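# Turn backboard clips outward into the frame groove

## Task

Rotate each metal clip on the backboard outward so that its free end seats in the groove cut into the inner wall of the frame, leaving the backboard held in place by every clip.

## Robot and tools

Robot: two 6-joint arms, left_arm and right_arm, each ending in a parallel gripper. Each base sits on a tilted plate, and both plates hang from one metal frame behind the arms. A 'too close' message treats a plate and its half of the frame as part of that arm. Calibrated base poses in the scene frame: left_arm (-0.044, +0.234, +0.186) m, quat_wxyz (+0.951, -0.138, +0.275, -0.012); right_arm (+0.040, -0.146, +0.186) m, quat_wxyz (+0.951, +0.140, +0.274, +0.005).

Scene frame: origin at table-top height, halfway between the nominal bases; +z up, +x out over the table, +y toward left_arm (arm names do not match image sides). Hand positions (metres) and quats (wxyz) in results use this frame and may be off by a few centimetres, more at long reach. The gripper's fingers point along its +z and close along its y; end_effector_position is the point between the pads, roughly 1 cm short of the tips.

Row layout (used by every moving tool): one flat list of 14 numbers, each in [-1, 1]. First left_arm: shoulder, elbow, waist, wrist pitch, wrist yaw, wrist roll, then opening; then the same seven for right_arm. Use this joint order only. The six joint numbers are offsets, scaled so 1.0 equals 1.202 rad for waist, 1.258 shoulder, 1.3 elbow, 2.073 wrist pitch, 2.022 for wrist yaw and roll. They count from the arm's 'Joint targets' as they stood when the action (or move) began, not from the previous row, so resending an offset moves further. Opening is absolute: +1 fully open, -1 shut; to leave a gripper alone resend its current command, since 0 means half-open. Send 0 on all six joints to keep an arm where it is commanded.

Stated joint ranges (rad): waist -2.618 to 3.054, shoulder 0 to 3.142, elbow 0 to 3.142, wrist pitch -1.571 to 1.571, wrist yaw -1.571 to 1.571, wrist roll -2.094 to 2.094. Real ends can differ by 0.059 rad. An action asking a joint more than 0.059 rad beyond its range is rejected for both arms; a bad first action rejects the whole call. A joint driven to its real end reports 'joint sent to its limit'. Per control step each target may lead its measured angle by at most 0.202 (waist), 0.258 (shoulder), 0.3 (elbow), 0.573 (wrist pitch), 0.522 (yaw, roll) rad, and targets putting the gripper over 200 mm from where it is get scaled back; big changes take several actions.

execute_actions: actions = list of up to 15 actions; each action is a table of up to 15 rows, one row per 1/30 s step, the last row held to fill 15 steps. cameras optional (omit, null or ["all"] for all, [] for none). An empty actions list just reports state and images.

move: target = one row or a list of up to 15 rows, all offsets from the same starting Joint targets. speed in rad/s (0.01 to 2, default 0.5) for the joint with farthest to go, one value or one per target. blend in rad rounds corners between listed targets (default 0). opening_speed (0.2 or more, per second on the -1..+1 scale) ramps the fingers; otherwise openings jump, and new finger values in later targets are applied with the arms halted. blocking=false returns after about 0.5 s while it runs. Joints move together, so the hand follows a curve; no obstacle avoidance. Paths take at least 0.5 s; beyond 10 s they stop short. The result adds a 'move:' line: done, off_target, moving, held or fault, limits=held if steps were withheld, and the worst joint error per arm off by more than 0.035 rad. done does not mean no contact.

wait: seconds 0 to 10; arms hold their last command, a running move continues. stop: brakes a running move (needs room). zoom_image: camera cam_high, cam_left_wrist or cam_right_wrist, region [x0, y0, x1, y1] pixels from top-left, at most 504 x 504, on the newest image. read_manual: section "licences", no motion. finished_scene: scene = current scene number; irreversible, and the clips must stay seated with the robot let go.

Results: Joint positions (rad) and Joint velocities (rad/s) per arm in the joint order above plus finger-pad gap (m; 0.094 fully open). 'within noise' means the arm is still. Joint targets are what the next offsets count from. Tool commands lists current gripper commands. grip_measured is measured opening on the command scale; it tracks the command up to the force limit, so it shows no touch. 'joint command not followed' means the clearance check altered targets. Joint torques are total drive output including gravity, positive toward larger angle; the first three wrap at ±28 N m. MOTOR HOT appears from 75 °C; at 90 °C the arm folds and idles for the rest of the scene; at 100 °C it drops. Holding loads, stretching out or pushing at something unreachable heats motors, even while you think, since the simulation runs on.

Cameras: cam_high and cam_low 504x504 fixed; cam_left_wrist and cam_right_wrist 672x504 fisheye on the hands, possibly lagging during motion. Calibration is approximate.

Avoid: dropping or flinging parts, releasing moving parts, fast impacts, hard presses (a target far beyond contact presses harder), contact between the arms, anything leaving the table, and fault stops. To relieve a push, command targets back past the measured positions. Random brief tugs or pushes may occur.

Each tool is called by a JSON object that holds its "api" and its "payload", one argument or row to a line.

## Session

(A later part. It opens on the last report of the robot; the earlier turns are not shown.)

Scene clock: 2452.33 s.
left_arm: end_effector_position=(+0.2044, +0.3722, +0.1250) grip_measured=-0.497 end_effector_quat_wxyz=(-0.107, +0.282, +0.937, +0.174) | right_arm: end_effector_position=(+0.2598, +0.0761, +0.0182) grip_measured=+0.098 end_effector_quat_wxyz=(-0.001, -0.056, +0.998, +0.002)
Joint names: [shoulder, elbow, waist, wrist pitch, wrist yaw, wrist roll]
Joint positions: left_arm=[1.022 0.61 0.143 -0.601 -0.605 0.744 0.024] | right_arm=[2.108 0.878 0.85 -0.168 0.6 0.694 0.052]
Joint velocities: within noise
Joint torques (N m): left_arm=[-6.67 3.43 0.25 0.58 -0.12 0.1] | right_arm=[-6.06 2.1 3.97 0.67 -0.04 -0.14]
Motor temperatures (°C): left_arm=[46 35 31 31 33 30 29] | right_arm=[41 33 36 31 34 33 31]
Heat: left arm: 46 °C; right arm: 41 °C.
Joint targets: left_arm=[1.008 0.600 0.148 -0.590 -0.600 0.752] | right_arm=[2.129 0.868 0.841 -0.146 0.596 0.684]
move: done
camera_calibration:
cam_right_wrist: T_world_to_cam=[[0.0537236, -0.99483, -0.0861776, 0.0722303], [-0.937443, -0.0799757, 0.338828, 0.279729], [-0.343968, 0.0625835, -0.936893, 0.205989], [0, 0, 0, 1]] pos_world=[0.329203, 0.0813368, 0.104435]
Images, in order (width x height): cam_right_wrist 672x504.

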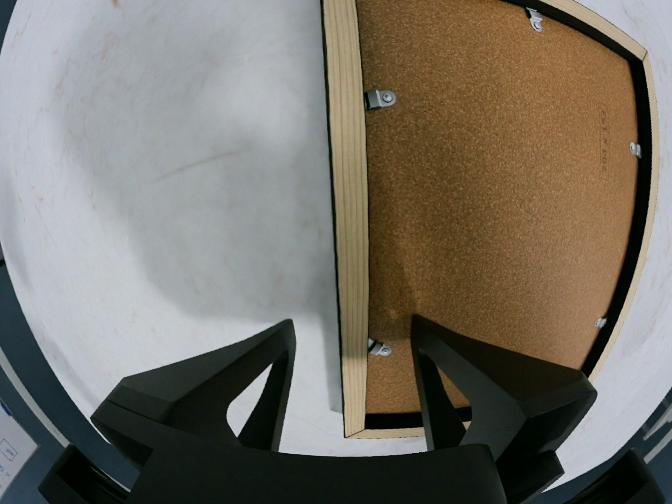

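{"api": "move", "payload": {
  "target": [0,0,0,0,0,0,-0.5,0,0,0,0,0,0,-0.2],
  "opening_speed": 0.4,
  "cameras": []
}}

{"api": "move", "payload": {
  "target": [0,0,0,0,0,0,-0.5,0,0,0,0,0,0,-0.5],
  "opening_speed": 0.4,
  "cameras": ["cam_right_wrist"]
}}

{"api": "zoom_image", "payload": {
  "camera": "cam_right_wrist",
  "region": [300, 250, 460, 410]
}}

Scene clock: 2466.53 s.
left_arm: end_effector_position=(+0.2044, +0.3722, +0.1250) grip_measured=-0.497 end_effector_quat_wxyz=(-0.107, +0.282, +0.937, +0.174) | right_arm: end_effector_position=(+0.2607, +0.0771, +0.0182) grip_measured=-0.198 end_effector_quat_wxyz=(+0.001, -0.055, +0.998, +0.004)
Joint names: [shoulder, elbow, waist, wrist pitch, wrist yaw, wrist roll]
Joint positions: left_arm=[1.022 0.61 0.143 -0.601 -0.605 0.744 0.024] | right_arm=[2.108 0.878 0.85 -0.162 0.6 0.692 0.038]
Joint velocities: within noise
Joint torques (N m): left_arm=[-6.65 3.41 0.21 0.56 -0.12 0.08] | right_arm=[-6.35 2.24 4.11 0.61 -0.02 -0.07]
Motor temperatures (°C): left_arm=[46 35 31 31 33 30 29] | right_arm=[41 33 36 31 34 33 31]
Heat: left arm: 46 °C; right arm: 41 °C.
Joint targets: left_arm=[1.008 0.600 0.148 -0.590 -0.600 0.752] | right_arm=[2.129 0.868 0.841 -0.146 0.596 0.684]
move: done
No camera images: "cameras" was empty.

Scene clock: 2467.50 s.
left_arm: end_effector_position=(+0.2044, +0.3722, +0.1250) grip_measured=-0.497 end_effector_quat_wxyz=(-0.107, +0.282, +0.937, +0.174) | right_arm: end_effector_position=(+0.2608, +0.0772, +0.0182) grip_measured=-0.498 end_effector_quat_wxyz=(+0.001, -0.055, +0.998, +0.004)
Joint names: [shoulder, elbow, waist, wrist pitch, wrist yaw, wrist roll]
Joint positions: left_arm=[1.022 0.61 0.143 -0.601 -0.605 0.744 0.024] | right_arm=[2.108 0.878 0.85 -0.162 0.6 0.692 0.024]
Joint velocities: within noise
Joint torques (N m): left_arm=[-6.65 3.44 0.21 0.57 -0.12 0.09] | right_arm=[-6.17 2.11 4.1 0.61 -0.03 -0.08]
Motor temperatures (°C): left_arm=[46 35 31 31 33 30 29] | right_arm=[41 33 36 31 34 33 31]
Heat: left arm: 46 °C; right arm: 41 °C.
Joint targets: left_arm=[1.008 0.600 0.148 -0.590 -0.600 0.752] | right_arm=[2.129 0.868 0.841 -0.146 0.596 0.684]
move: done
camera_calibration:
cam_right_wrist: T_world_to_cam=[[0.0518771, -0.994582, -0.0900901, 0.0737719], [-0.938771, -0.0793363, 0.335284, 0.281045], [-0.340614, 0.0671804, -0.9378, 0.205034], [0, 0, 0, 1]] pos_world=[0.329847, 0.081895, 0.104697]
Images, in order (width x height): cam_right_wrist 672x504.

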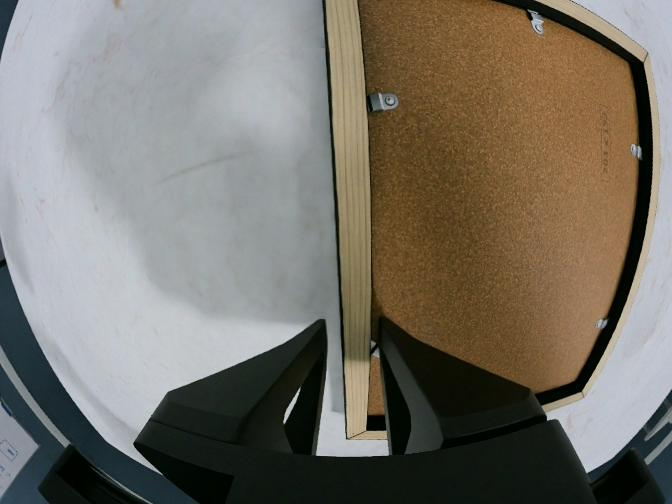

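Scaled by 3.150 from the camera's 672x504 image, which has a finer 960x720 frame.

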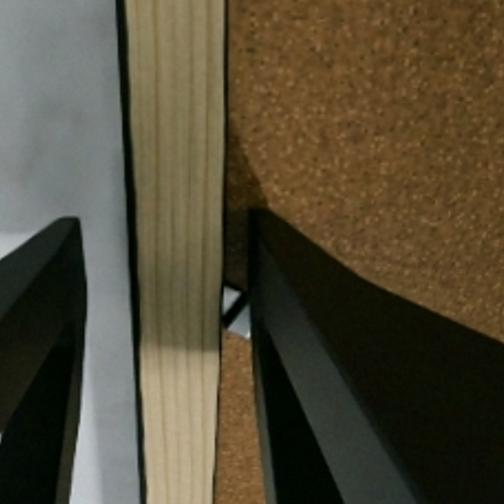

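{"api": "move", "payload": {
  "target": [0,0,0,0,0,0,-0.5,0,0,0,0,0,0,-0.7],
  "opening_speed": 0.3,
  "cameras": ["cam_right_wrist"]
}}

{"api": "zoom_image", "payload": {
  "camera": "cam_right_wrist",
  "region": [300, 250, 460, 410]
}}

Scene clock: 2476.67 s.
left_arm: end_effector_position=(+0.2044, +0.3722, +0.1250) grip_measured=-0.497 end_effector_quat_wxyz=(-0.107, +0.282, +0.937, +0.174) | right_arm: end_effector_position=(+0.2612, +0.0766, +0.0178) grip_measured=-0.698 end_effector_quat_wxyz=(+0.001, -0.054, +0.999, +0.004)
Joint names: [shoulder, elbow, waist, wrist pitch, wrist yaw, wrist roll]
Joint positions: left_arm=[1.022 0.61 0.143 -0.601 -0.605 0.744 0.024] | right_arm=[2.108 0.878 0.848 -0.161 0.6 0.692 0.014]
Joint velocities: within noise
Joint torques (N m): left_arm=[-6.68 3.44 0.25 0.57 -0.13 0.09] | right_arm=[-6.22 2.21 4.12 0.59 -0.07 -0.08]
Motor temperatures (°C): left_arm=[46 35 31 31 33 30 29] | right_arm=[41 33 36 31 34 33 31]
Heat: left arm: 46 °C; right arm: 41 °C.
Joint targets: left_arm=[1.008 0.600 0.148 -0.590 -0.600 0.752] | right_arm=[2.129 0.868 0.840 -0.146 0.596 0.684]
move: done
camera_calibration:
cam_right_wrist: T_world_to_cam=[[0.0496074, -0.994788, -0.0890808, 0.0737655], [-0.938984, -0.0768468, 0.335266, 0.281448], [-0.340364, 0.0670138, -0.937903, 0.204806], [0, 0, 0, 1]] pos_world=[0.330325, 0.0812846, 0.1043]
Images, in order (width x height): cam_right_wrist 672x504.

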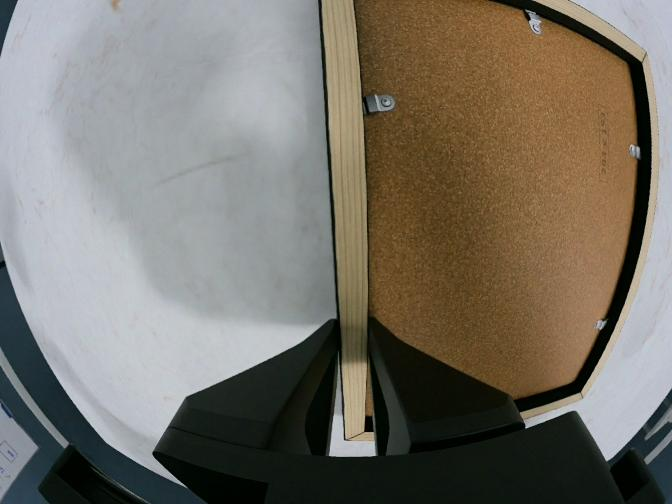

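Scaled by 3.150 from the camera's 672x504 image, which has a finer 960x720 frame.

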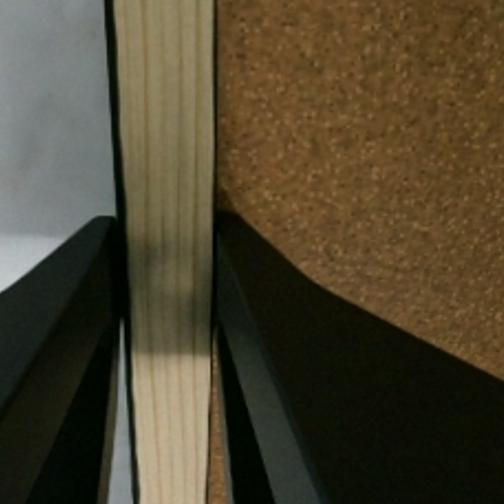

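{"api": "move", "payload": {
  "target": [
    [0,0,0,0,0,0,-0.5,0,0,0,0,0,0,-0.4],
    [0,0,0,0,0,0,-0.5,-0.08,0,0.06,-0.05,0.01,0.02,-0.3]
  ],
  "speed": 0.3,
  "opening_speed": 0.8,
  "cameras": ["cam_right_wrist"]
}}

{"api": "zoom_image", "payload": {
  "camera": "cam_right_wrist",
  "region": [300, 210, 460, 370]
}}

Scene clock: 2485.10 s.
left_arm: end_effector_position=(+0.2044, +0.3722, +0.1250) grip_measured=-0.497 end_effector_quat_wxyz=(-0.107, +0.282, +0.937, +0.174) | right_arm: end_effector_position=(+0.2623, +0.0811, +0.0398) grip_measured=-0.302 end_effector_quat_wxyz=(+0.006, -0.062, +0.998, +0.011)
Joint names: [shoulder, elbow, waist, wrist pitch, wrist yaw, wrist roll]
Joint positions: left_arm=[1.022 0.61 0.143 -0.601 -0.605 0.744 0.024] | right_arm=[2.046 0.878 0.893 -0.23 0.605 0.717 0.033]
Joint velocities: within noise
Joint torques (N m): left_arm=[-6.67 3.43 0.24 0.57 -0.12 0.09] | right_arm=[-9.74 2.52 6.13 0.3 0.11 0.09]
Motor temperatures (°C): left_arm=[46 35 31 31 33 30 29] | right_arm=[41 33 36 31 34 33 31]
Heat: left arm: 46 °C; right arm: 41 °C.
Joint targets: left_arm=[1.008 0.600 0.148 -0.590 -0.600 0.752] | right_arm=[2.029 0.868 0.913 -0.250 0.616 0.725]
move: done
camera_calibration:
cam_right_wrist: T_world_to_cam=[[0.0666377, -0.992269, -0.1047, 0.0760838], [-0.941196, -0.0973456, 0.323532, 0.27819], [-0.331223, 0.0769838, -0.940407, 0.222328], [0, 0, 0, 1]] pos_world=[0.330401, 0.0854605, 0.127041]
Images, in order (width x height): cam_right_wrist 672x504.

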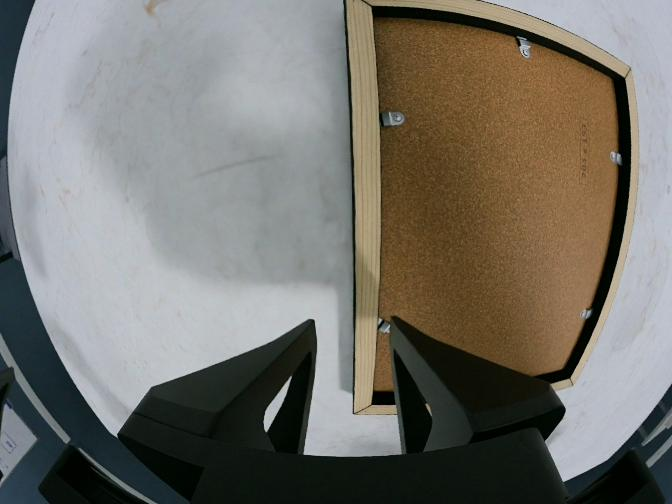

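Scaled by 3.150 from the camera's 672x504 image, which has a finer 960x720 frame.

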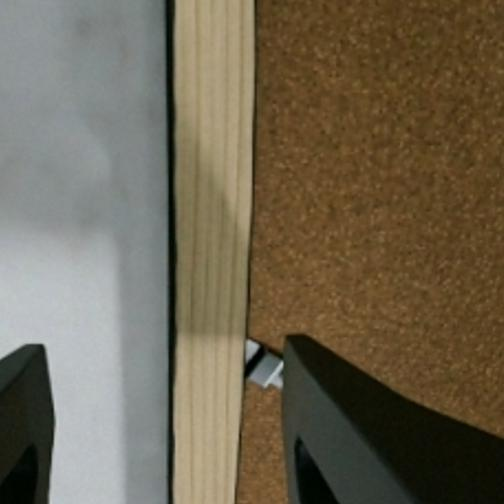

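{"api": "move", "payload": {
  "target": [
    [0,0,0,0,0,0,-0.5,0.05,-0.0062,-0.035,0.03,-0.0059,-0.0118,0.1],
    [0,0,0,0,0,0,-0.5,0.0803,-0.0062,-0.0566,0.0516,-0.0099,-0.0188,0.1]
  ],
  "speed": [0.2,0.1],
  "cameras": ["cam_right_wrist"]
}}

{"api": "zoom_image", "payload": {
  "camera": "cam_right_wrist",
  "region": [300, 250, 460, 410]
}}

Scene clock: 2524.70 s.
left_arm: end_effector_position=(+0.2044, +0.3722, +0.1250) grip_measured=-0.497 end_effector_quat_wxyz=(-0.107, +0.282, +0.937, +0.174) | right_arm: end_effector_position=(+0.2570, +0.0751, +0.0182) grip_measured=+0.098 end_effector_quat_wxyz=(-0.002, -0.058, +0.998, +0.001)
Joint names: [shoulder, elbow, waist, wrist pitch, wrist yaw, wrist roll]
Joint positions: left_arm=[1.022 0.61 0.143 -0.601 -0.605 0.744 0.024] | right_arm=[2.108 0.871 0.854 -0.166 0.601 0.696 0.052]
Joint velocities: within noise
Joint torques (N m): left_arm=[-6.68 3.38 0.21 0.56 -0.13 0.09] | right_arm=[-6.17 2.22 3.95 0.66 -0.03 -0.13]
Motor temperatures (°C): left_arm=[46 35 31 31 33 30 29] | right_arm=[44 33 37 31 34 33 31]
Heat: left arm: 46 °C; right arm: 44 °C.
Joint targets: left_arm=[1.008 0.600 0.148 -0.590 -0.600 0.752] | right_arm=[2.129 0.860 0.845 -0.143 0.596 0.687]
move: done
camera_calibration:
cam_right_wrist: T_world_to_cam=[[0.0574585, -0.994821, -0.0838452, 0.0703451], [-0.93657, -0.0827971, 0.340561, 0.27693], [-0.345739, 0.0589588, -0.936476, 0.205741], [0, 0, 0, 1]] pos_world=[0.326455, 0.0807795, 0.104258]
Images, in order (width x height): cam_right_wrist 672x504.

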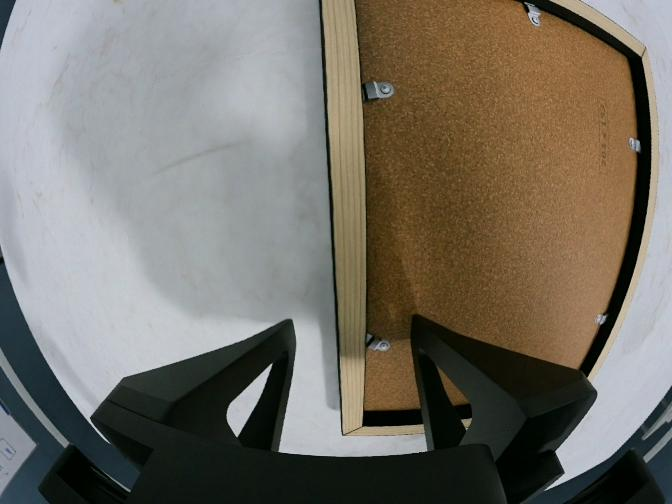

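Scaled by 3.150 from the camera's 672x504 image, which has a finer 960x720 frame.

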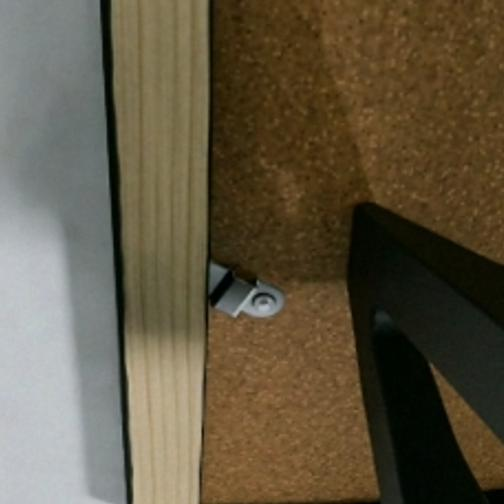

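{"api": "move", "payload": {
  "target": [
    [0,0,0,0,0,0,-0.5,-0.0596,0.0308,0.0333,-0.0241,0.0049,0.0099,0.1],
    [0,0,0,0,0,0,-0.5,0,0.0031,-0.0017,-0.001,0,-0.001,0.1]
  ],
  "speed": [0.2,0.1],
  "cameras": ["cam_right_wrist"]
}}

{"api": "zoom_image", "payload": {
  "camera": "cam_right_wrist",
  "region": [300, 250, 460, 410]
}}

Scene clock: 2540.63 s.
left_arm: end_effector_position=(+0.2044, +0.3722, +0.1250) grip_measured=-0.497 end_effector_quat_wxyz=(-0.107, +0.282, +0.937, +0.174) | right_arm: end_effector_position=(+0.2585, +0.0763, +0.0182) grip_measured=+0.098 end_effector_quat_wxyz=(-0.001, -0.057, +0.998, +0.003)
Joint names: [shoulder, elbow, waist, wrist pitch, wrist yaw, wrist roll]
Joint positions: left_arm=[1.022 0.61 0.143 -0.601 -0.605 0.744 0.024] | right_arm=[2.109 0.874 0.852 -0.164 0.6 0.693 0.052]
Joint velocities: within noise
Joint torques (N m): left_arm=[-6.68 3.37 0.2 0.57 -0.12 0.09] | right_arm=[-6.24 1.98 3.93 0.61 -0.05 -0.13]
Motor temperatures (°C): left_arm=[46 35 31 31 33 30 29] | right_arm=[42 32 36 31 34 33 31]
Heat: left arm: 46 °C; right arm: 42 °C.
Joint targets: left_arm=[1.008 0.600 0.148 -0.590 -0.600 0.752] | right_arm=[2.129 0.864 0.842 -0.145 0.596 0.685]
move: done
camera_calibration:
cam_right_wrist: T_world_to_cam=[[0.0561748, -0.994588, -0.0873992, 0.0718323], [-0.937282, -0.0826942, 0.33862, 0.278736], [-0.344015, 0.0628958, -0.936855, 0.205443], [0, 0, 0, 1]] pos_world=[0.327894, 0.0815719, 0.104363]
Images, in order (width x height): cam_right_wrist 672x504.

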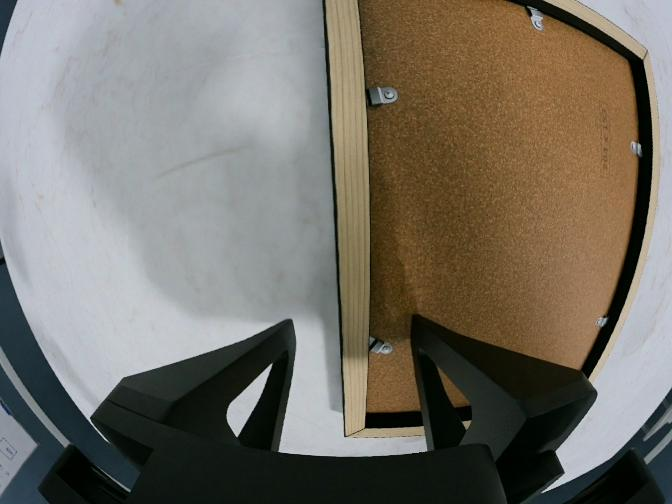

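Scaled by 3.150 from the camera's 672x504 image, which has a finer 960x720 frame.

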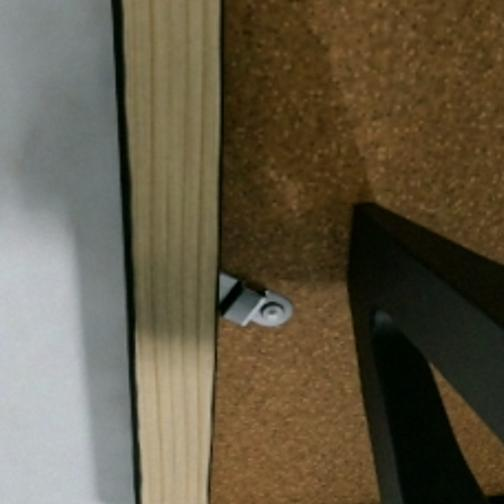

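{"api": "move", "payload": {
  "target": [0,0,0,0,0,0,-0.5,0,0,0,0,0,0,-0.4],
  "opening_speed": 0.4,
  "cameras": ["cam_right_wrist"]
}}

{"api": "zoom_image", "payload": {
  "camera": "cam_right_wrist",
  "region": [300, 250, 460, 410]
}}

{"api": "move", "payload": {
  "target": [0,0,0,0,0,0,-0.5,0,0,0,0,0,0,-0.71],
  "opening_speed": 0.3,
  "cameras": []
}}

Scene clock: 2550.83 s.
left_arm: end_effector_position=(+0.2044, +0.3722, +0.1250) grip_measured=-0.497 end_effector_quat_wxyz=(-0.107, +0.282, +0.937, +0.174) | right_arm: end_effector_position=(+0.2591, +0.0768, +0.0182) grip_measured=-0.398 end_effector_quat_wxyz=(+0.000, -0.056, +0.998, +0.004)
Joint names: [shoulder, elbow, waist, wrist pitch, wrist yaw, wrist roll]
Joint positions: left_arm=[1.022 0.61 0.143 -0.601 -0.605 0.744 0.024] | right_arm=[2.109 0.874 0.852 -0.16 0.6 0.692 0.028]
Joint velocities: within noise
Joint torques (N m): left_arm=[-6.69 3.43 0.23 0.57 -0.12 0.09] | right_arm=[-6.41 2.15 4.01 0.56 -0.03 -0.08]
Motor temperatures (°C): left_arm=[46 35 31 31 33 30 29] | right_arm=[41 32 36 31 34 33 31]
Heat: left arm: 46 °C; right arm: 41 °C.
Joint targets: left_arm=[1.008 0.600 0.148 -0.590 -0.600 0.752] | right_arm=[2.129 0.864 0.842 -0.145 0.596 0.685]
move: done
camera_calibration:
cam_right_wrist: T_world_to_cam=[[0.0551636, -0.994474, -0.0893229, 0.072628], [-0.93804, -0.0822681, 0.336619, 0.279464], [-0.342107, 0.0652194, -0.937395, 0.204926], [0, 0, 0, 1]] pos_world=[0.328249, 0.0818525, 0.104511]
Images, in order (width x height): cam_right_wrist 672x504.

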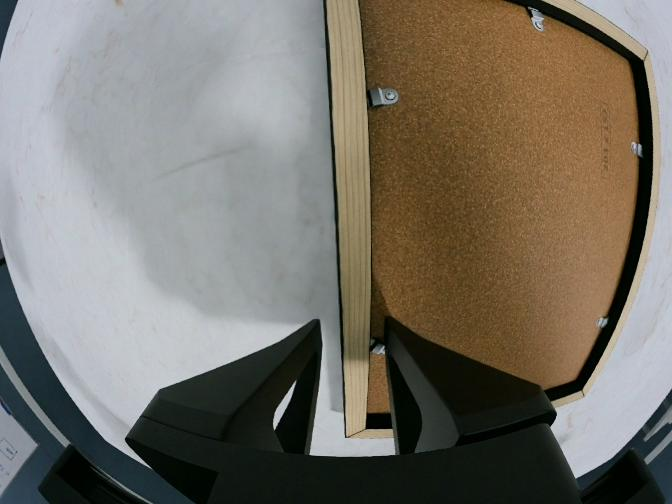

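Scaled by 3.150 from the camera's 672x504 image, which has a finer 960x720 frame.

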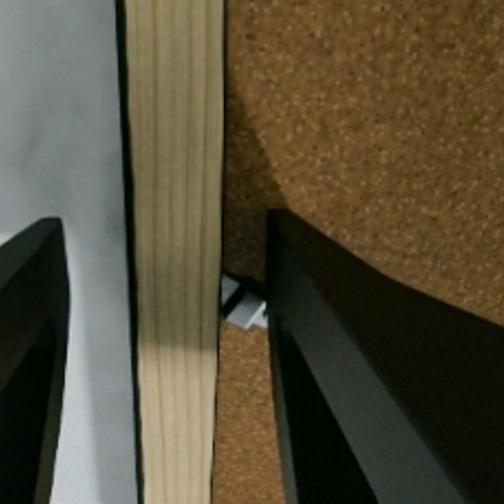

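Scene clock: 2552.07 s.
left_arm: end_effector_position=(+0.2044, +0.3722, +0.1250) grip_measured=-0.497 end_effector_quat_wxyz=(-0.107, +0.282, +0.937, +0.174) | right_arm: end_effector_position=(+0.2597, +0.0763, +0.0178) grip_measured=-0.708 end_effector_quat_wxyz=(+0.001, -0.056, +0.998, +0.003)
Joint names: [shoulder, elbow, waist, wrist pitch, wrist yaw, wrist roll]
Joint positions: left_arm=[1.022 0.61 0.143 -0.601 -0.605 0.744 0.024] | right_arm=[2.109 0.874 0.85 -0.159 0.602 0.692 0.014]
Joint velocities: within noise
Joint torques (N m): left_arm=[-6.69 3.41 0.23 0.56 -0.13 0.08] | right_arm=[-6.27 2.15 4.07 0.57 -0.01 -0.11]
Motor temperatures (°C): left_arm=[46 35 31 31 33 30 29] | right_arm=[41 32 36 31 34 33 31]
Heat: left arm: 46 °C; right arm: 41 °C.
Joint targets: left_arm=[1.008 0.600 0.148 -0.590 -0.600 0.752] | right_arm=[2.129 0.864 0.843 -0.145 0.596 0.685]
move: done
No camera images: "cameras" was empty.

{"api": "move", "payload": {
  "target": [
    [0,0,0,0,0,0,-0.5,0,0,0,0,0,0,-0.4],
    [0,0,0,0,0,0,-0.5,-0.08,0.01,0.06,-0.05,0.01,0.02,-0.3]
  ],
  "speed": 0.3,
  "opening_speed": 0.8,
  "cameras": ["cam_right_wrist"]
}}

{"api": "zoom_image", "payload": {
  "camera": "cam_right_wrist",
  "region": [300, 250, 460, 410]
}}

Scene clock: 2560.10 s.
left_arm: end_effector_position=(+0.2044, +0.3722, +0.1250) grip_measured=-0.497 end_effector_quat_wxyz=(-0.107, +0.282, +0.937, +0.174) | right_arm: end_effector_position=(+0.2610, +0.0807, +0.0397) grip_measured=-0.302 end_effector_quat_wxyz=(+0.006, -0.063, +0.998, +0.011)
Joint names: [shoulder, elbow, waist, wrist pitch, wrist yaw, wrist roll]
Joint positions: left_arm=[1.022 0.61 0.143 -0.601 -0.605 0.744 0.024] | right_arm=[2.046 0.874 0.895 -0.229 0.605 0.717 0.033]
Joint velocities: within noise
Joint torques (N m): left_arm=[-6.67 3.43 0.21 0.56 -0.12 0.09] | right_arm=[-9.81 3.58 6.19 0.34 0.08 0.11]
Motor temperatures (°C): left_arm=[46 35 31 31 33 30 29] | right_arm=[41 32 36 31 34 33 31]
Heat: left arm: 46 °C; right arm: 41 °C.
Joint targets: left_arm=[1.008 0.600 0.148 -0.590 -0.600 0.752] | right_arm=[2.029 0.877 0.915 -0.248 0.617 0.725]
move: done
camera_calibration:
cam_right_wrist: T_world_to_cam=[[0.0690416, -0.992171, -0.104063, 0.0751146], [-0.94081, -0.0994518, 0.324016, 0.276987], [-0.331829, 0.0755332, -0.940311, 0.222146], [0, 0, 0, 1]] pos_world=[0.32912, 0.085294, 0.126955]
Images, in order (width x height): cam_right_wrist 672x504.

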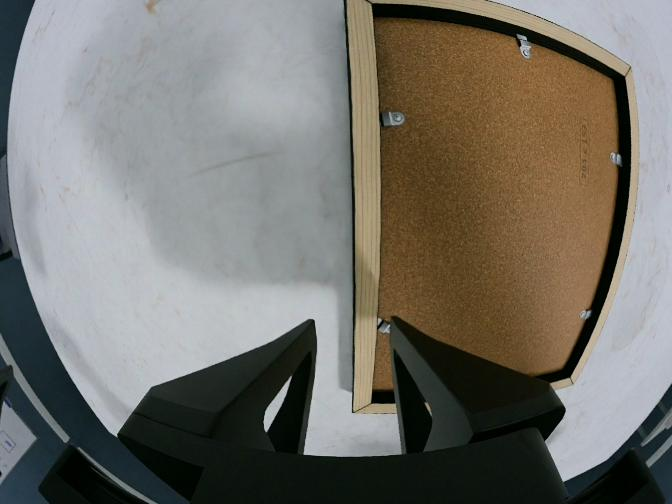

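Scaled by 3.150 from the camera's 672x504 image, which has a finer 960x720 frame.

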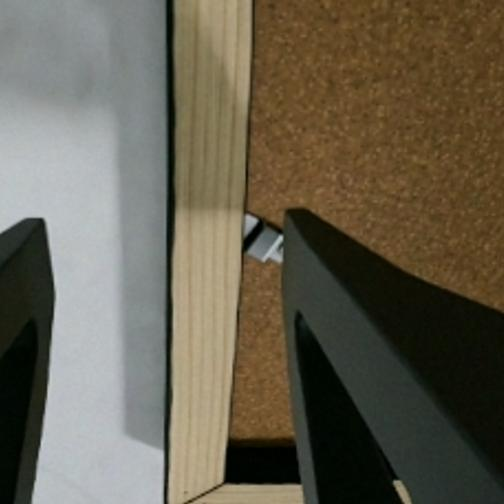

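{"api": "move", "payload": {
  "target": [0,0,0,0,0,0,-0.5,0,0,0,0,0,0,0.1],
  "cameras": ["cam_right_wrist"]
}}

{"api": "zoom_image", "payload": {
  "camera": "cam_right_wrist",
  "region": [340, 280, 420, 360]
}}

Scene clock: 2566.33 s.
left_arm: end_effector_position=(+0.2044, +0.3722, +0.1250) grip_measured=-0.497 end_effector_quat_wxyz=(-0.107, +0.282, +0.937, +0.174) | right_arm: end_effector_position=(+0.2610, +0.0806, +0.0397) grip_measured=+0.098 end_effector_quat_wxyz=(+0.006, -0.063, +0.998, +0.011)
Joint names: [shoulder, elbow, waist, wrist pitch, wrist yaw, wrist roll]
Joint positions: left_arm=[1.022 0.61 0.143 -0.601 -0.605 0.744 0.024] | right_arm=[2.046 0.874 0.895 -0.23 0.605 0.718 0.052]
Joint velocities: within noise
Joint torques (N m): left_arm=[-6.67 3.44 0.2 0.56 -0.13 0.09] | right_arm=[-9.62 3.52 6.17 0.27 0.11 0.06]
Motor temperatures (°C): left_arm=[46 35 31 31 33 30 29] | right_arm=[42 32 36 31 34 33 31]
Heat: left arm: 46 °C; right arm: 42 °C.
Joint targets: left_arm=[1.008 0.600 0.148 -0.590 -0.600 0.752] | right_arm=[2.029 0.877 0.915 -0.248 0.617 0.725]
move: done
camera_calibration:
cam_right_wrist: T_world_to_cam=[[0.0690752, -0.992243, -0.103355, 0.0749196], [-0.940762, -0.0992623, 0.324211, 0.27688], [-0.331956, 0.0748377, -0.940322, 0.222225], [0, 0, 0, 1]] pos_world=[0.329072, 0.0851914, 0.126939]
Images, in order (width x height): cam_right_wrist 672x504.

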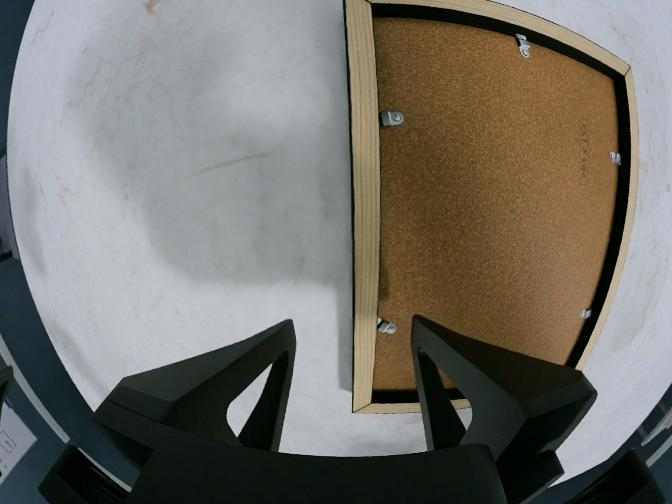

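Scaled by 6.300 from the camera's 672x504 image, which has a finer 960x720 frame.

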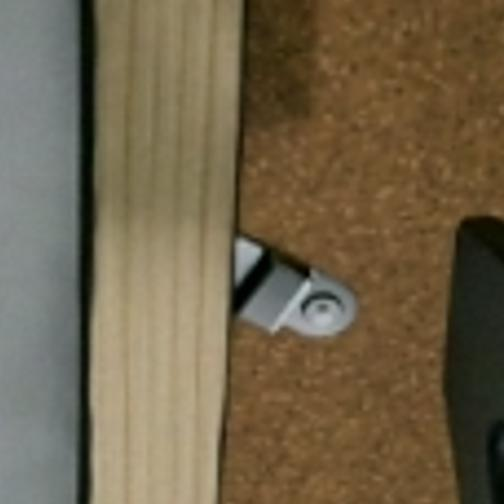

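{"api": "move", "payload": {
  "target": [
    [0,0,0,0,0,0,-0.5,0.0,0.018,0,0,0,0,0.1],
    [0,0,0,0,0,0,-0.5,0.05,-0.0,-0.035,0.03,-0.0059,-0.0118,0.1],
    [0,0,0,0,0,0,-0.5,0.0882,-0.0112,-0.0607,0.0497,-0.0104,-0.0198,0.1]
  ],
  "speed": [0.2,0.2,0.1],
  "cameras": ["cam_right_wrist"]
}}

{"api": "zoom_image", "payload": {
  "camera": "cam_right_wrist",
  "region": [340, 280, 440, 380]
}}

Scene clock: 2685.57 s.
left_arm: end_effector_position=(+0.2044, +0.3722, +0.1250) grip_measured=-0.497 end_effector_quat_wxyz=(-0.107, +0.282, +0.937, +0.174) | right_arm: end_effector_position=(+0.2573, +0.0761, +0.0179) grip_measured=+0.098 end_effector_quat_wxyz=(-0.002, -0.059, +0.998, +0.000)
Joint names: [shoulder, elbow, waist, wrist pitch, wrist yaw, wrist roll]
Joint positions: left_arm=[1.022 0.61 0.143 -0.601 -0.605 0.744 0.024] | right_arm=[2.112 0.877 0.855 -0.17 0.602 0.695 0.052]
Joint velocities: within noise
Joint torques (N m): left_arm=[-6.68 3.41 0.24 0.57 -0.13 0.09] | right_arm=[-5.72 1.84 3.62 0.64 -0.08 -0.18]
Motor temperatures (°C): left_arm=[46 35 31 31 33 30 29] | right_arm=[45 32 38 31 34 33 31]
Heat: left arm: 46 °C; right arm: 45 °C.
Joint targets: left_arm=[1.008 0.600 0.148 -0.590 -0.600 0.752] | right_arm=[2.140 0.862 0.842 -0.146 0.596 0.685]
move: done
camera_calibration:
cam_right_wrist: T_world_to_cam=[[0.0602429, -0.994736, -0.0828906, 0.0705478], [-0.936126, -0.0851259, 0.341207, 0.277472], [-0.346467, 0.0570407, -0.936326, 0.205842], [0, 0, 0, 1]] pos_world=[0.326816, 0.0820552, 0.103907]
Images, in order (width x height): cam_right_wrist 672x504.

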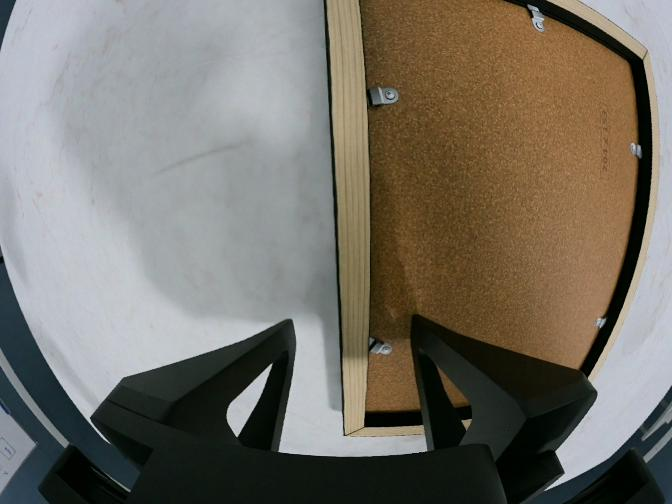

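Scaled by 5.040 from the camera's 672x504 image, which has a finer 960x720 frame.

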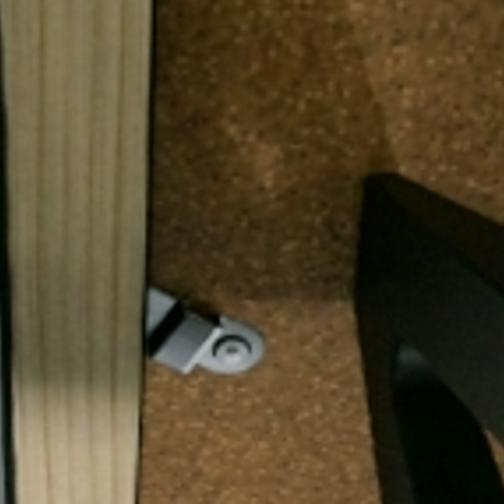

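{"api": "move", "payload": {
  "target": [
    [0,0,0,0,0,0,-0.5,-0.0596,0.0077,0.0333,-0.0241,0.0049,0.0099,0.1],
    [0,0,0,0,0,0,-0.5,-0.003,-0.0054,0.0025,0.001,0,0.001,0.1]
  ],
  "speed": [0.2,0.1],
  "cameras": ["cam_right_wrist"]
}}

{"api": "zoom_image", "payload": {
  "camera": "cam_right_wrist",
  "region": [340, 280, 440, 380]
}}

Scene clock: 2719.90 s.
left_arm: end_effector_position=(+0.2044, +0.3722, +0.1250) grip_measured=-0.497 end_effector_quat_wxyz=(-0.107, +0.282, +0.937, +0.174) | right_arm: end_effector_position=(+0.2556, +0.0753, +0.0179) grip_measured=+0.098 end_effector_quat_wxyz=(-0.003, -0.060, +0.998, +0.001)
Joint names: [shoulder, elbow, waist, wrist pitch, wrist yaw, wrist roll]
Joint positions: left_arm=[1.022 0.61 0.143 -0.601 -0.605 0.744 0.024] | right_arm=[2.111 0.868 0.856 -0.164 0.601 0.695 0.052]
Joint velocities: within noise
Joint torques (N m): left_arm=[-6.64 3.41 0.2 0.57 -0.11 0.08] | right_arm=[-5.82 1.81 3.84 0.64 -0.05 -0.09]
Motor temperatures (°C): left_arm=[46 35 31 31 33 30 29] | right_arm=[42 32 36 31 34 33 31]
Heat: left arm: 46 °C; right arm: 42 °C.
Joint targets: left_arm=[1.008 0.600 0.148 -0.590 -0.600 0.752] | right_arm=[2.136 0.855 0.845 -0.143 0.596 0.687]
move: done
camera_calibration:
cam_right_wrist: T_world_to_cam=[[0.0618379, -0.994527, -0.0842157, 0.0695062], [-0.935935, -0.0870902, 0.341234, 0.275883], [-0.3467, 0.0577193, -0.936198, 0.205296], [0, 0, 0, 1]] pos_world=[0.325087, 0.0813029, 0.10391]
Images, in order (width x height): cam_right_wrist 672x504.

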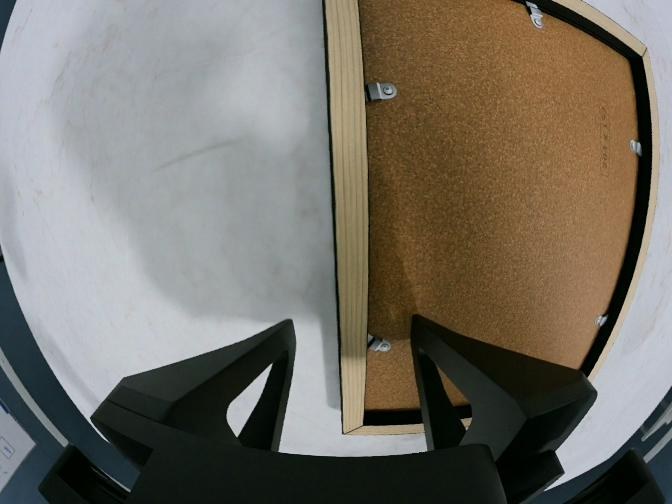

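Scaled by 5.040 from the camera's 672x504 image, which has a finer 960x720 frame.

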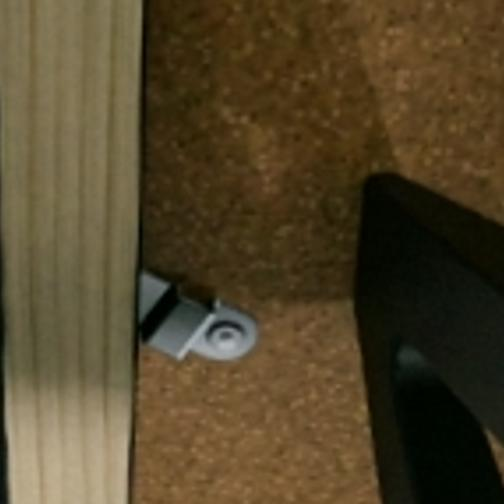

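{"api": "move", "payload": {
  "target": [0,0,0,0,0,0,-0.5,0,0,0,0,0,0,-0.3],
  "opening_speed": 0.4,
  "cameras": ["cam_right_wrist"]
}}

{"api": "zoom_image", "payload": {
  "camera": "cam_right_wrist",
  "region": [340, 280, 440, 380]
}}

Scene clock: 2727.40 s.
left_arm: end_effector_position=(+0.2044, +0.3722, +0.1250) grip_measured=-0.497 end_effector_quat_wxyz=(-0.107, +0.282, +0.937, +0.174) | right_arm: end_effector_position=(+0.2559, +0.0750, +0.0179) grip_measured=-0.298 end_effector_quat_wxyz=(-0.002, -0.060, +0.998, +0.000)
Joint names: [shoulder, elbow, waist, wrist pitch, wrist yaw, wrist roll]
Joint positions: left_arm=[1.022 0.61 0.143 -0.601 -0.605 0.744 0.024] | right_arm=[2.111 0.868 0.856 -0.164 0.603 0.695 0.033]
Joint velocities: within noise
Joint torques (N m): left_arm=[-6.68 3.43 0.21 0.56 -0.13 0.08] | right_arm=[-5.75 1.96 3.62 0.62 -0.08 -0.09]
Motor temperatures (°C): left_arm=[46 35 31 31 33 30 29] | right_arm=[42 32 36 31 34 33 31]
Heat: left arm: 46 °C; right arm: 42 °C.
Joint targets: left_arm=[1.008 0.600 0.148 -0.590 -0.600 0.752] | right_arm=[2.136 0.855 0.845 -0.144 0.595 0.687]
move: done
camera_calibration:
cam_right_wrist: T_world_to_cam=[[0.0619817, -0.994658, -0.0825508, 0.0691526], [-0.936502, -0.0865601, 0.339811, 0.276268], [-0.345141, 0.056247, -0.936864, 0.205137], [0, 0, 0, 1]] pos_world=[0.32524, 0.0811586, 0.104015]
Images, in order (width x height): cam_right_wrist 672x504.

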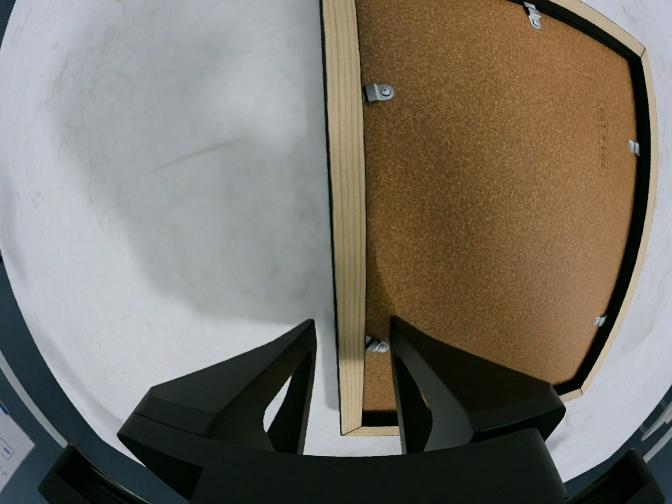

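Scaled by 5.040 from the camera's 672x504 image, which has a finer 960x720 frame.

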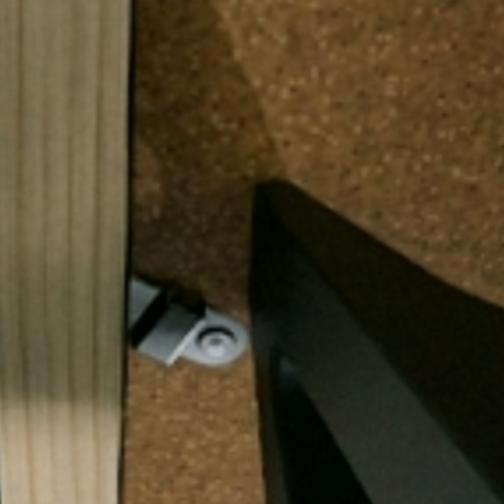

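{"api": "move", "payload": {
  "target": [0,0,0,0,0,0,-0.5,0,0,0,0,0,0,-0.5],
  "opening_speed": 0.4,
  "cameras": ["cam_right_wrist"]
}}

{"api": "zoom_image", "payload": {
  "camera": "cam_right_wrist",
  "region": [340, 280, 440, 380]
}}

Scene clock: 2734.17 s.
left_arm: end_effector_position=(+0.2044, +0.3722, +0.1250) grip_measured=-0.497 end_effector_quat_wxyz=(-0.107, +0.282, +0.937, +0.174) | right_arm: end_effector_position=(+0.2562, +0.0752, +0.0177) grip_measured=-0.498 end_effector_quat_wxyz=(-0.001, -0.059, +0.998, +0.001)
Joint names: [shoulder, elbow, waist, wrist pitch, wrist yaw, wrist roll]
Joint positions: left_arm=[1.022 0.61 0.143 -0.601 -0.605 0.744 0.024] | right_arm=[2.111 0.868 0.855 -0.161 0.603 0.695 0.024]
Joint velocities: within noise
Joint torques (N m): left_arm=[-6.69 3.4 0.23 0.56 -0.13 0.09] | right_arm=[-5.81 1.83 3.9 0.57 -0.05 -0.11]
Motor temperatures (°C): left_arm=[46 35 31 31 33 30 29] | right_arm=[42 32 36 31 34 33 31]
Heat: left arm: 46 °C; right arm: 42 °C.
Joint targets: left_arm=[1.008 0.600 0.148 -0.590 -0.600 0.752] | right_arm=[2.136 0.855 0.845 -0.143 0.595 0.687]
move: done
camera_calibration:
cam_right_wrist: T_world_to_cam=[[0.0601374, -0.994673, -0.0837243, 0.0697707], [-0.936943, -0.0851768, 0.338942, 0.276659], [-0.344268, 0.0580618, -0.937074, 0.204728], [0, 0, 0, 1]] pos_world=[0.3255, 0.0810771, 0.103915]
Images, in order (width x height): cam_right_wrist 672x504.

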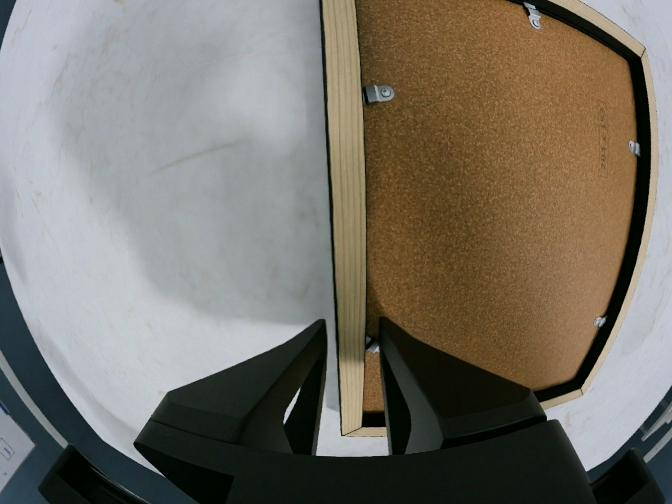

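Scaled by 5.040 from the camera's 672x504 image, which has a finer 960x720 frame.

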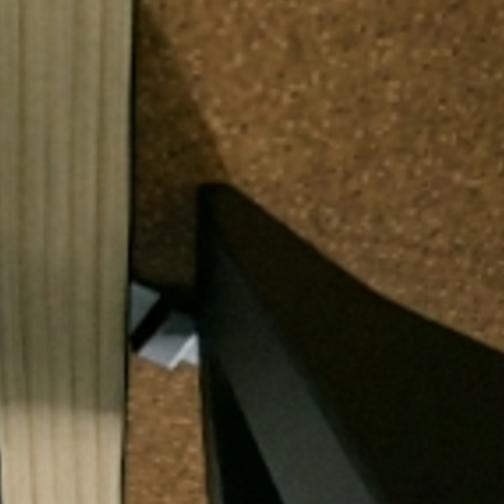

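{"api": "move", "payload": {
  "target": [0,0,0,0,0,0,-0.5,0,0,0,0,0,0,-0.62],
  "opening_speed": 0.3,
  "cameras": []
}}

{"api": "zoom_image", "payload": {
  "camera": "cam_right_wrist",
  "region": [340, 280, 440, 380]
}}

{"api": "move", "payload": {
  "target": [0,0,0,0,0,0,-0.5,0,0,0,0,0,0,-0.72],
  "opening_speed": 0.3,
  "cameras": ["cam_right_wrist"]
}}

{"api": "zoom_image", "payload": {
  "camera": "cam_right_wrist",
  "region": [340, 280, 440, 380]
}}

Scene clock: 2745.03 s.
left_arm: end_effector_position=(+0.2044, +0.3722, +0.1250) grip_measured=-0.497 end_effector_quat_wxyz=(-0.107, +0.282, +0.937, +0.174) | right_arm: end_effector_position=(+0.2564, +0.0736, +0.0176) grip_measured=-0.617 end_effector_quat_wxyz=(+0.000, -0.060, +0.998, -0.003)
Joint names: [shoulder, elbow, waist, wrist pitch, wrist yaw, wrist roll]
Joint positions: left_arm=[1.022 0.61 0.143 -0.601 -0.605 0.744 0.024] | right_arm=[2.111 0.867 0.855 -0.163 0.61 0.694 0.018]
Joint velocities: within noise
Joint torques (N m): left_arm=[-6.64 3.47 0.24 0.57 -0.12 0.09] | right_arm=[-5.75 1.96 3.88 0.6 -0.13 -0.09]
Motor temperatures (°C): left_arm=[46 35 31 31 33 30 29] | right_arm=[41 32 36 31 34 33 31]
Heat: left arm: 46 °C; right arm: 41 °C.
Joint targets: left_arm=[1.008 0.600 0.148 -0.590 -0.600 0.752] | right_arm=[2.136 0.855 0.845 -0.143 0.596 0.687]
move: done
No camera images: "cameras" was empty.

Scaled by 5.040 from the camera's 672x504 image, which has a finer 960x720 frame.

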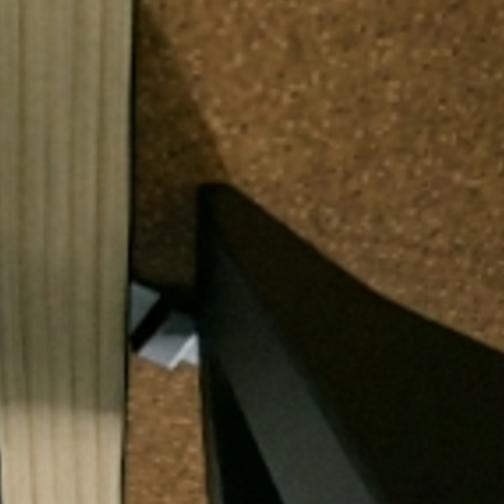

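Scene clock: 2745.57 s.
left_arm: end_effector_position=(+0.2044, +0.3722, +0.1250) grip_measured=-0.497 end_effector_quat_wxyz=(-0.107, +0.282, +0.937, +0.174) | right_arm: end_effector_position=(+0.2561, +0.0754, +0.0176) grip_measured=-0.717 end_effector_quat_wxyz=(-0.001, -0.059, +0.998, +0.002)
Joint names: [shoulder, elbow, waist, wrist pitch, wrist yaw, wrist roll]
Joint positions: left_arm=[1.022 0.61 0.143 -0.601 -0.605 0.744 0.024] | right_arm=[2.111 0.867 0.855 -0.158 0.602 0.694 0.013]
Joint velocities: within noise
Joint torques (N m): left_arm=[-6.65 3.43 0.23 0.57 -0.13 0.09] | right_arm=[-5.79 1.87 3.78 0.53 -0.05 -0.12]
Motor temperatures (°C): left_arm=[46 35 31 31 33 30 29] | right_arm=[41 32 36 31 34 33 31]
Heat: left arm: 46 °C; right arm: 41 °C.
Joint targets: left_arm=[1.008 0.600 0.148 -0.590 -0.600 0.752] | right_arm=[2.136 0.855 0.845 -0.143 0.596 0.687]
move: done
camera_calibration:
cam_right_wrist: T_world_to_cam=[[0.0594812, -0.994574, -0.0853479, 0.070199], [-0.937181, -0.0850802, 0.338308, 0.276736], [-0.343734, 0.0598634, -0.937157, 0.204341], [0, 0, 0, 1]] pos_world=[0.325415, 0.0811303, 0.103869]
Images, in order (width x height): cam_right_wrist 672x504.

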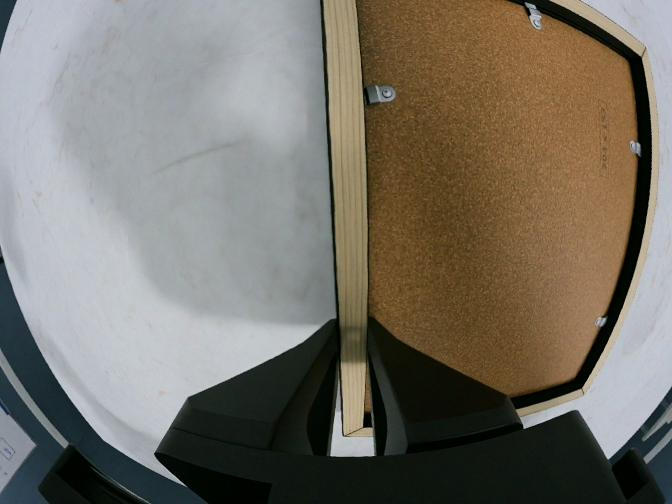

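Scaled by 5.040 from the camera's 672x504 image, which has a finer 960x720 frame.

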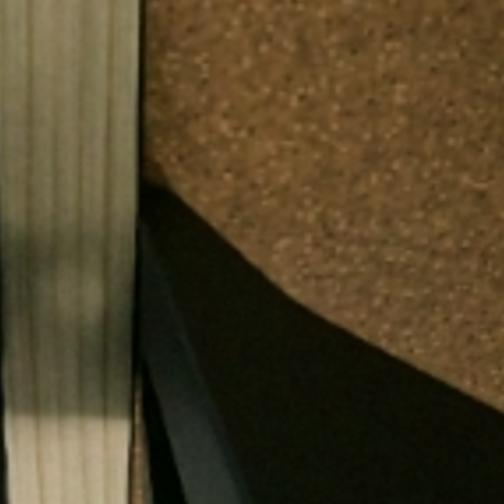

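{"api": "move", "payload": {
  "target": [
    [0,0,0,0,0,0,-0.5,0,0,0,0,0,0,-0.4],
    [0,0,0,0,0,0,-0.5,-0.08,0.015,0.06,-0.05,0.01,0.02,0.0]
  ],
  "speed": 0.3,
  "opening_speed": 0.8,
  "cameras": ["cam_right_wrist"]
}}

{"api": "zoom_image", "payload": {
  "camera": "cam_right_wrist",
  "region": [340, 260, 440, 360]
}}

Scene clock: 2756.07 s.
left_arm: end_effector_position=(+0.2044, +0.3722, +0.1250) grip_measured=-0.497 end_effector_quat_wxyz=(-0.107, +0.282, +0.937, +0.174) | right_arm: end_effector_position=(+0.2563, +0.0790, +0.0378) grip_measured=-0.002 end_effector_quat_wxyz=(+0.002, -0.066, +0.998, +0.008)
Joint names: [shoulder, elbow, waist, wrist pitch, wrist yaw, wrist roll]
Joint positions: left_arm=[1.022 0.61 0.143 -0.601 -0.605 0.744 0.024] | right_arm=[2.053 0.867 0.897 -0.228 0.604 0.72 0.047]
Joint velocities: within noise
Joint torques (N m): left_arm=[-6.67 3.38 0.24 0.57 -0.12 0.09] | right_arm=[-9.77 4.05 6.01 0.29 0.11 0.07]
Motor temperatures (°C): left_arm=[46 35 31 31 33 30 29] | right_arm=[41 32 36 31 34 33 31]
Heat: left arm: 46 °C; right arm: 41 °C.
Joint targets: left_arm=[1.008 0.600 0.148 -0.590 -0.600 0.752] | right_arm=[2.036 0.875 0.917 -0.247 0.616 0.728]
move: done
camera_calibration:
cam_right_wrist: T_world_to_cam=[[0.075138, -0.99234, -0.0980563, 0.0716907], [-0.937773, -0.103752, 0.331387, 0.272299], [-0.339022, 0.0670548, -0.938386, 0.221352], [0, 0, 0, 1]] pos_world=[0.325011, 0.0845502, 0.124507]
Images, in order (width x height): cam_right_wrist 672x504.

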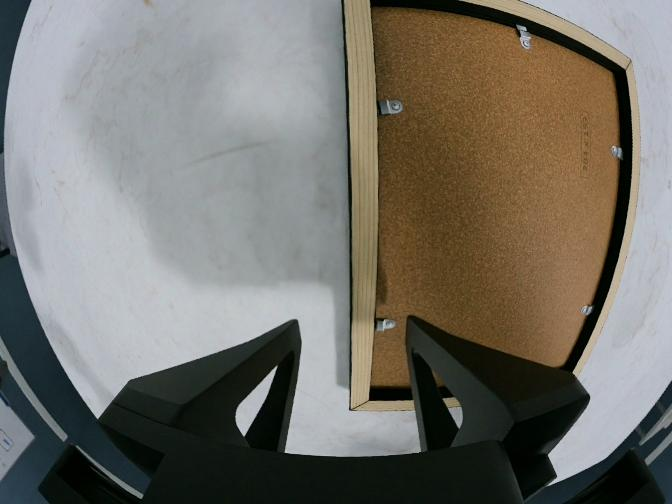

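Scaled by 5.040 from the camera's 672x504 image, which has a finer 960x720 frame.

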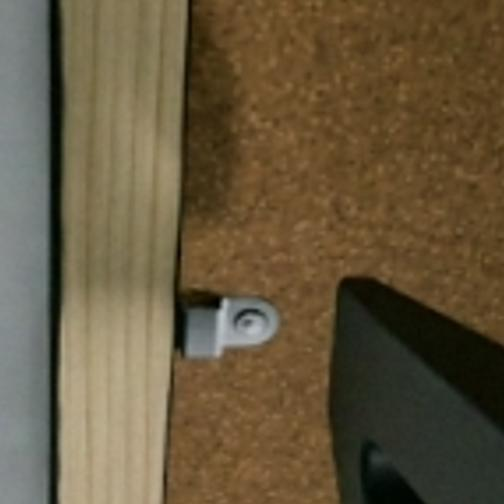

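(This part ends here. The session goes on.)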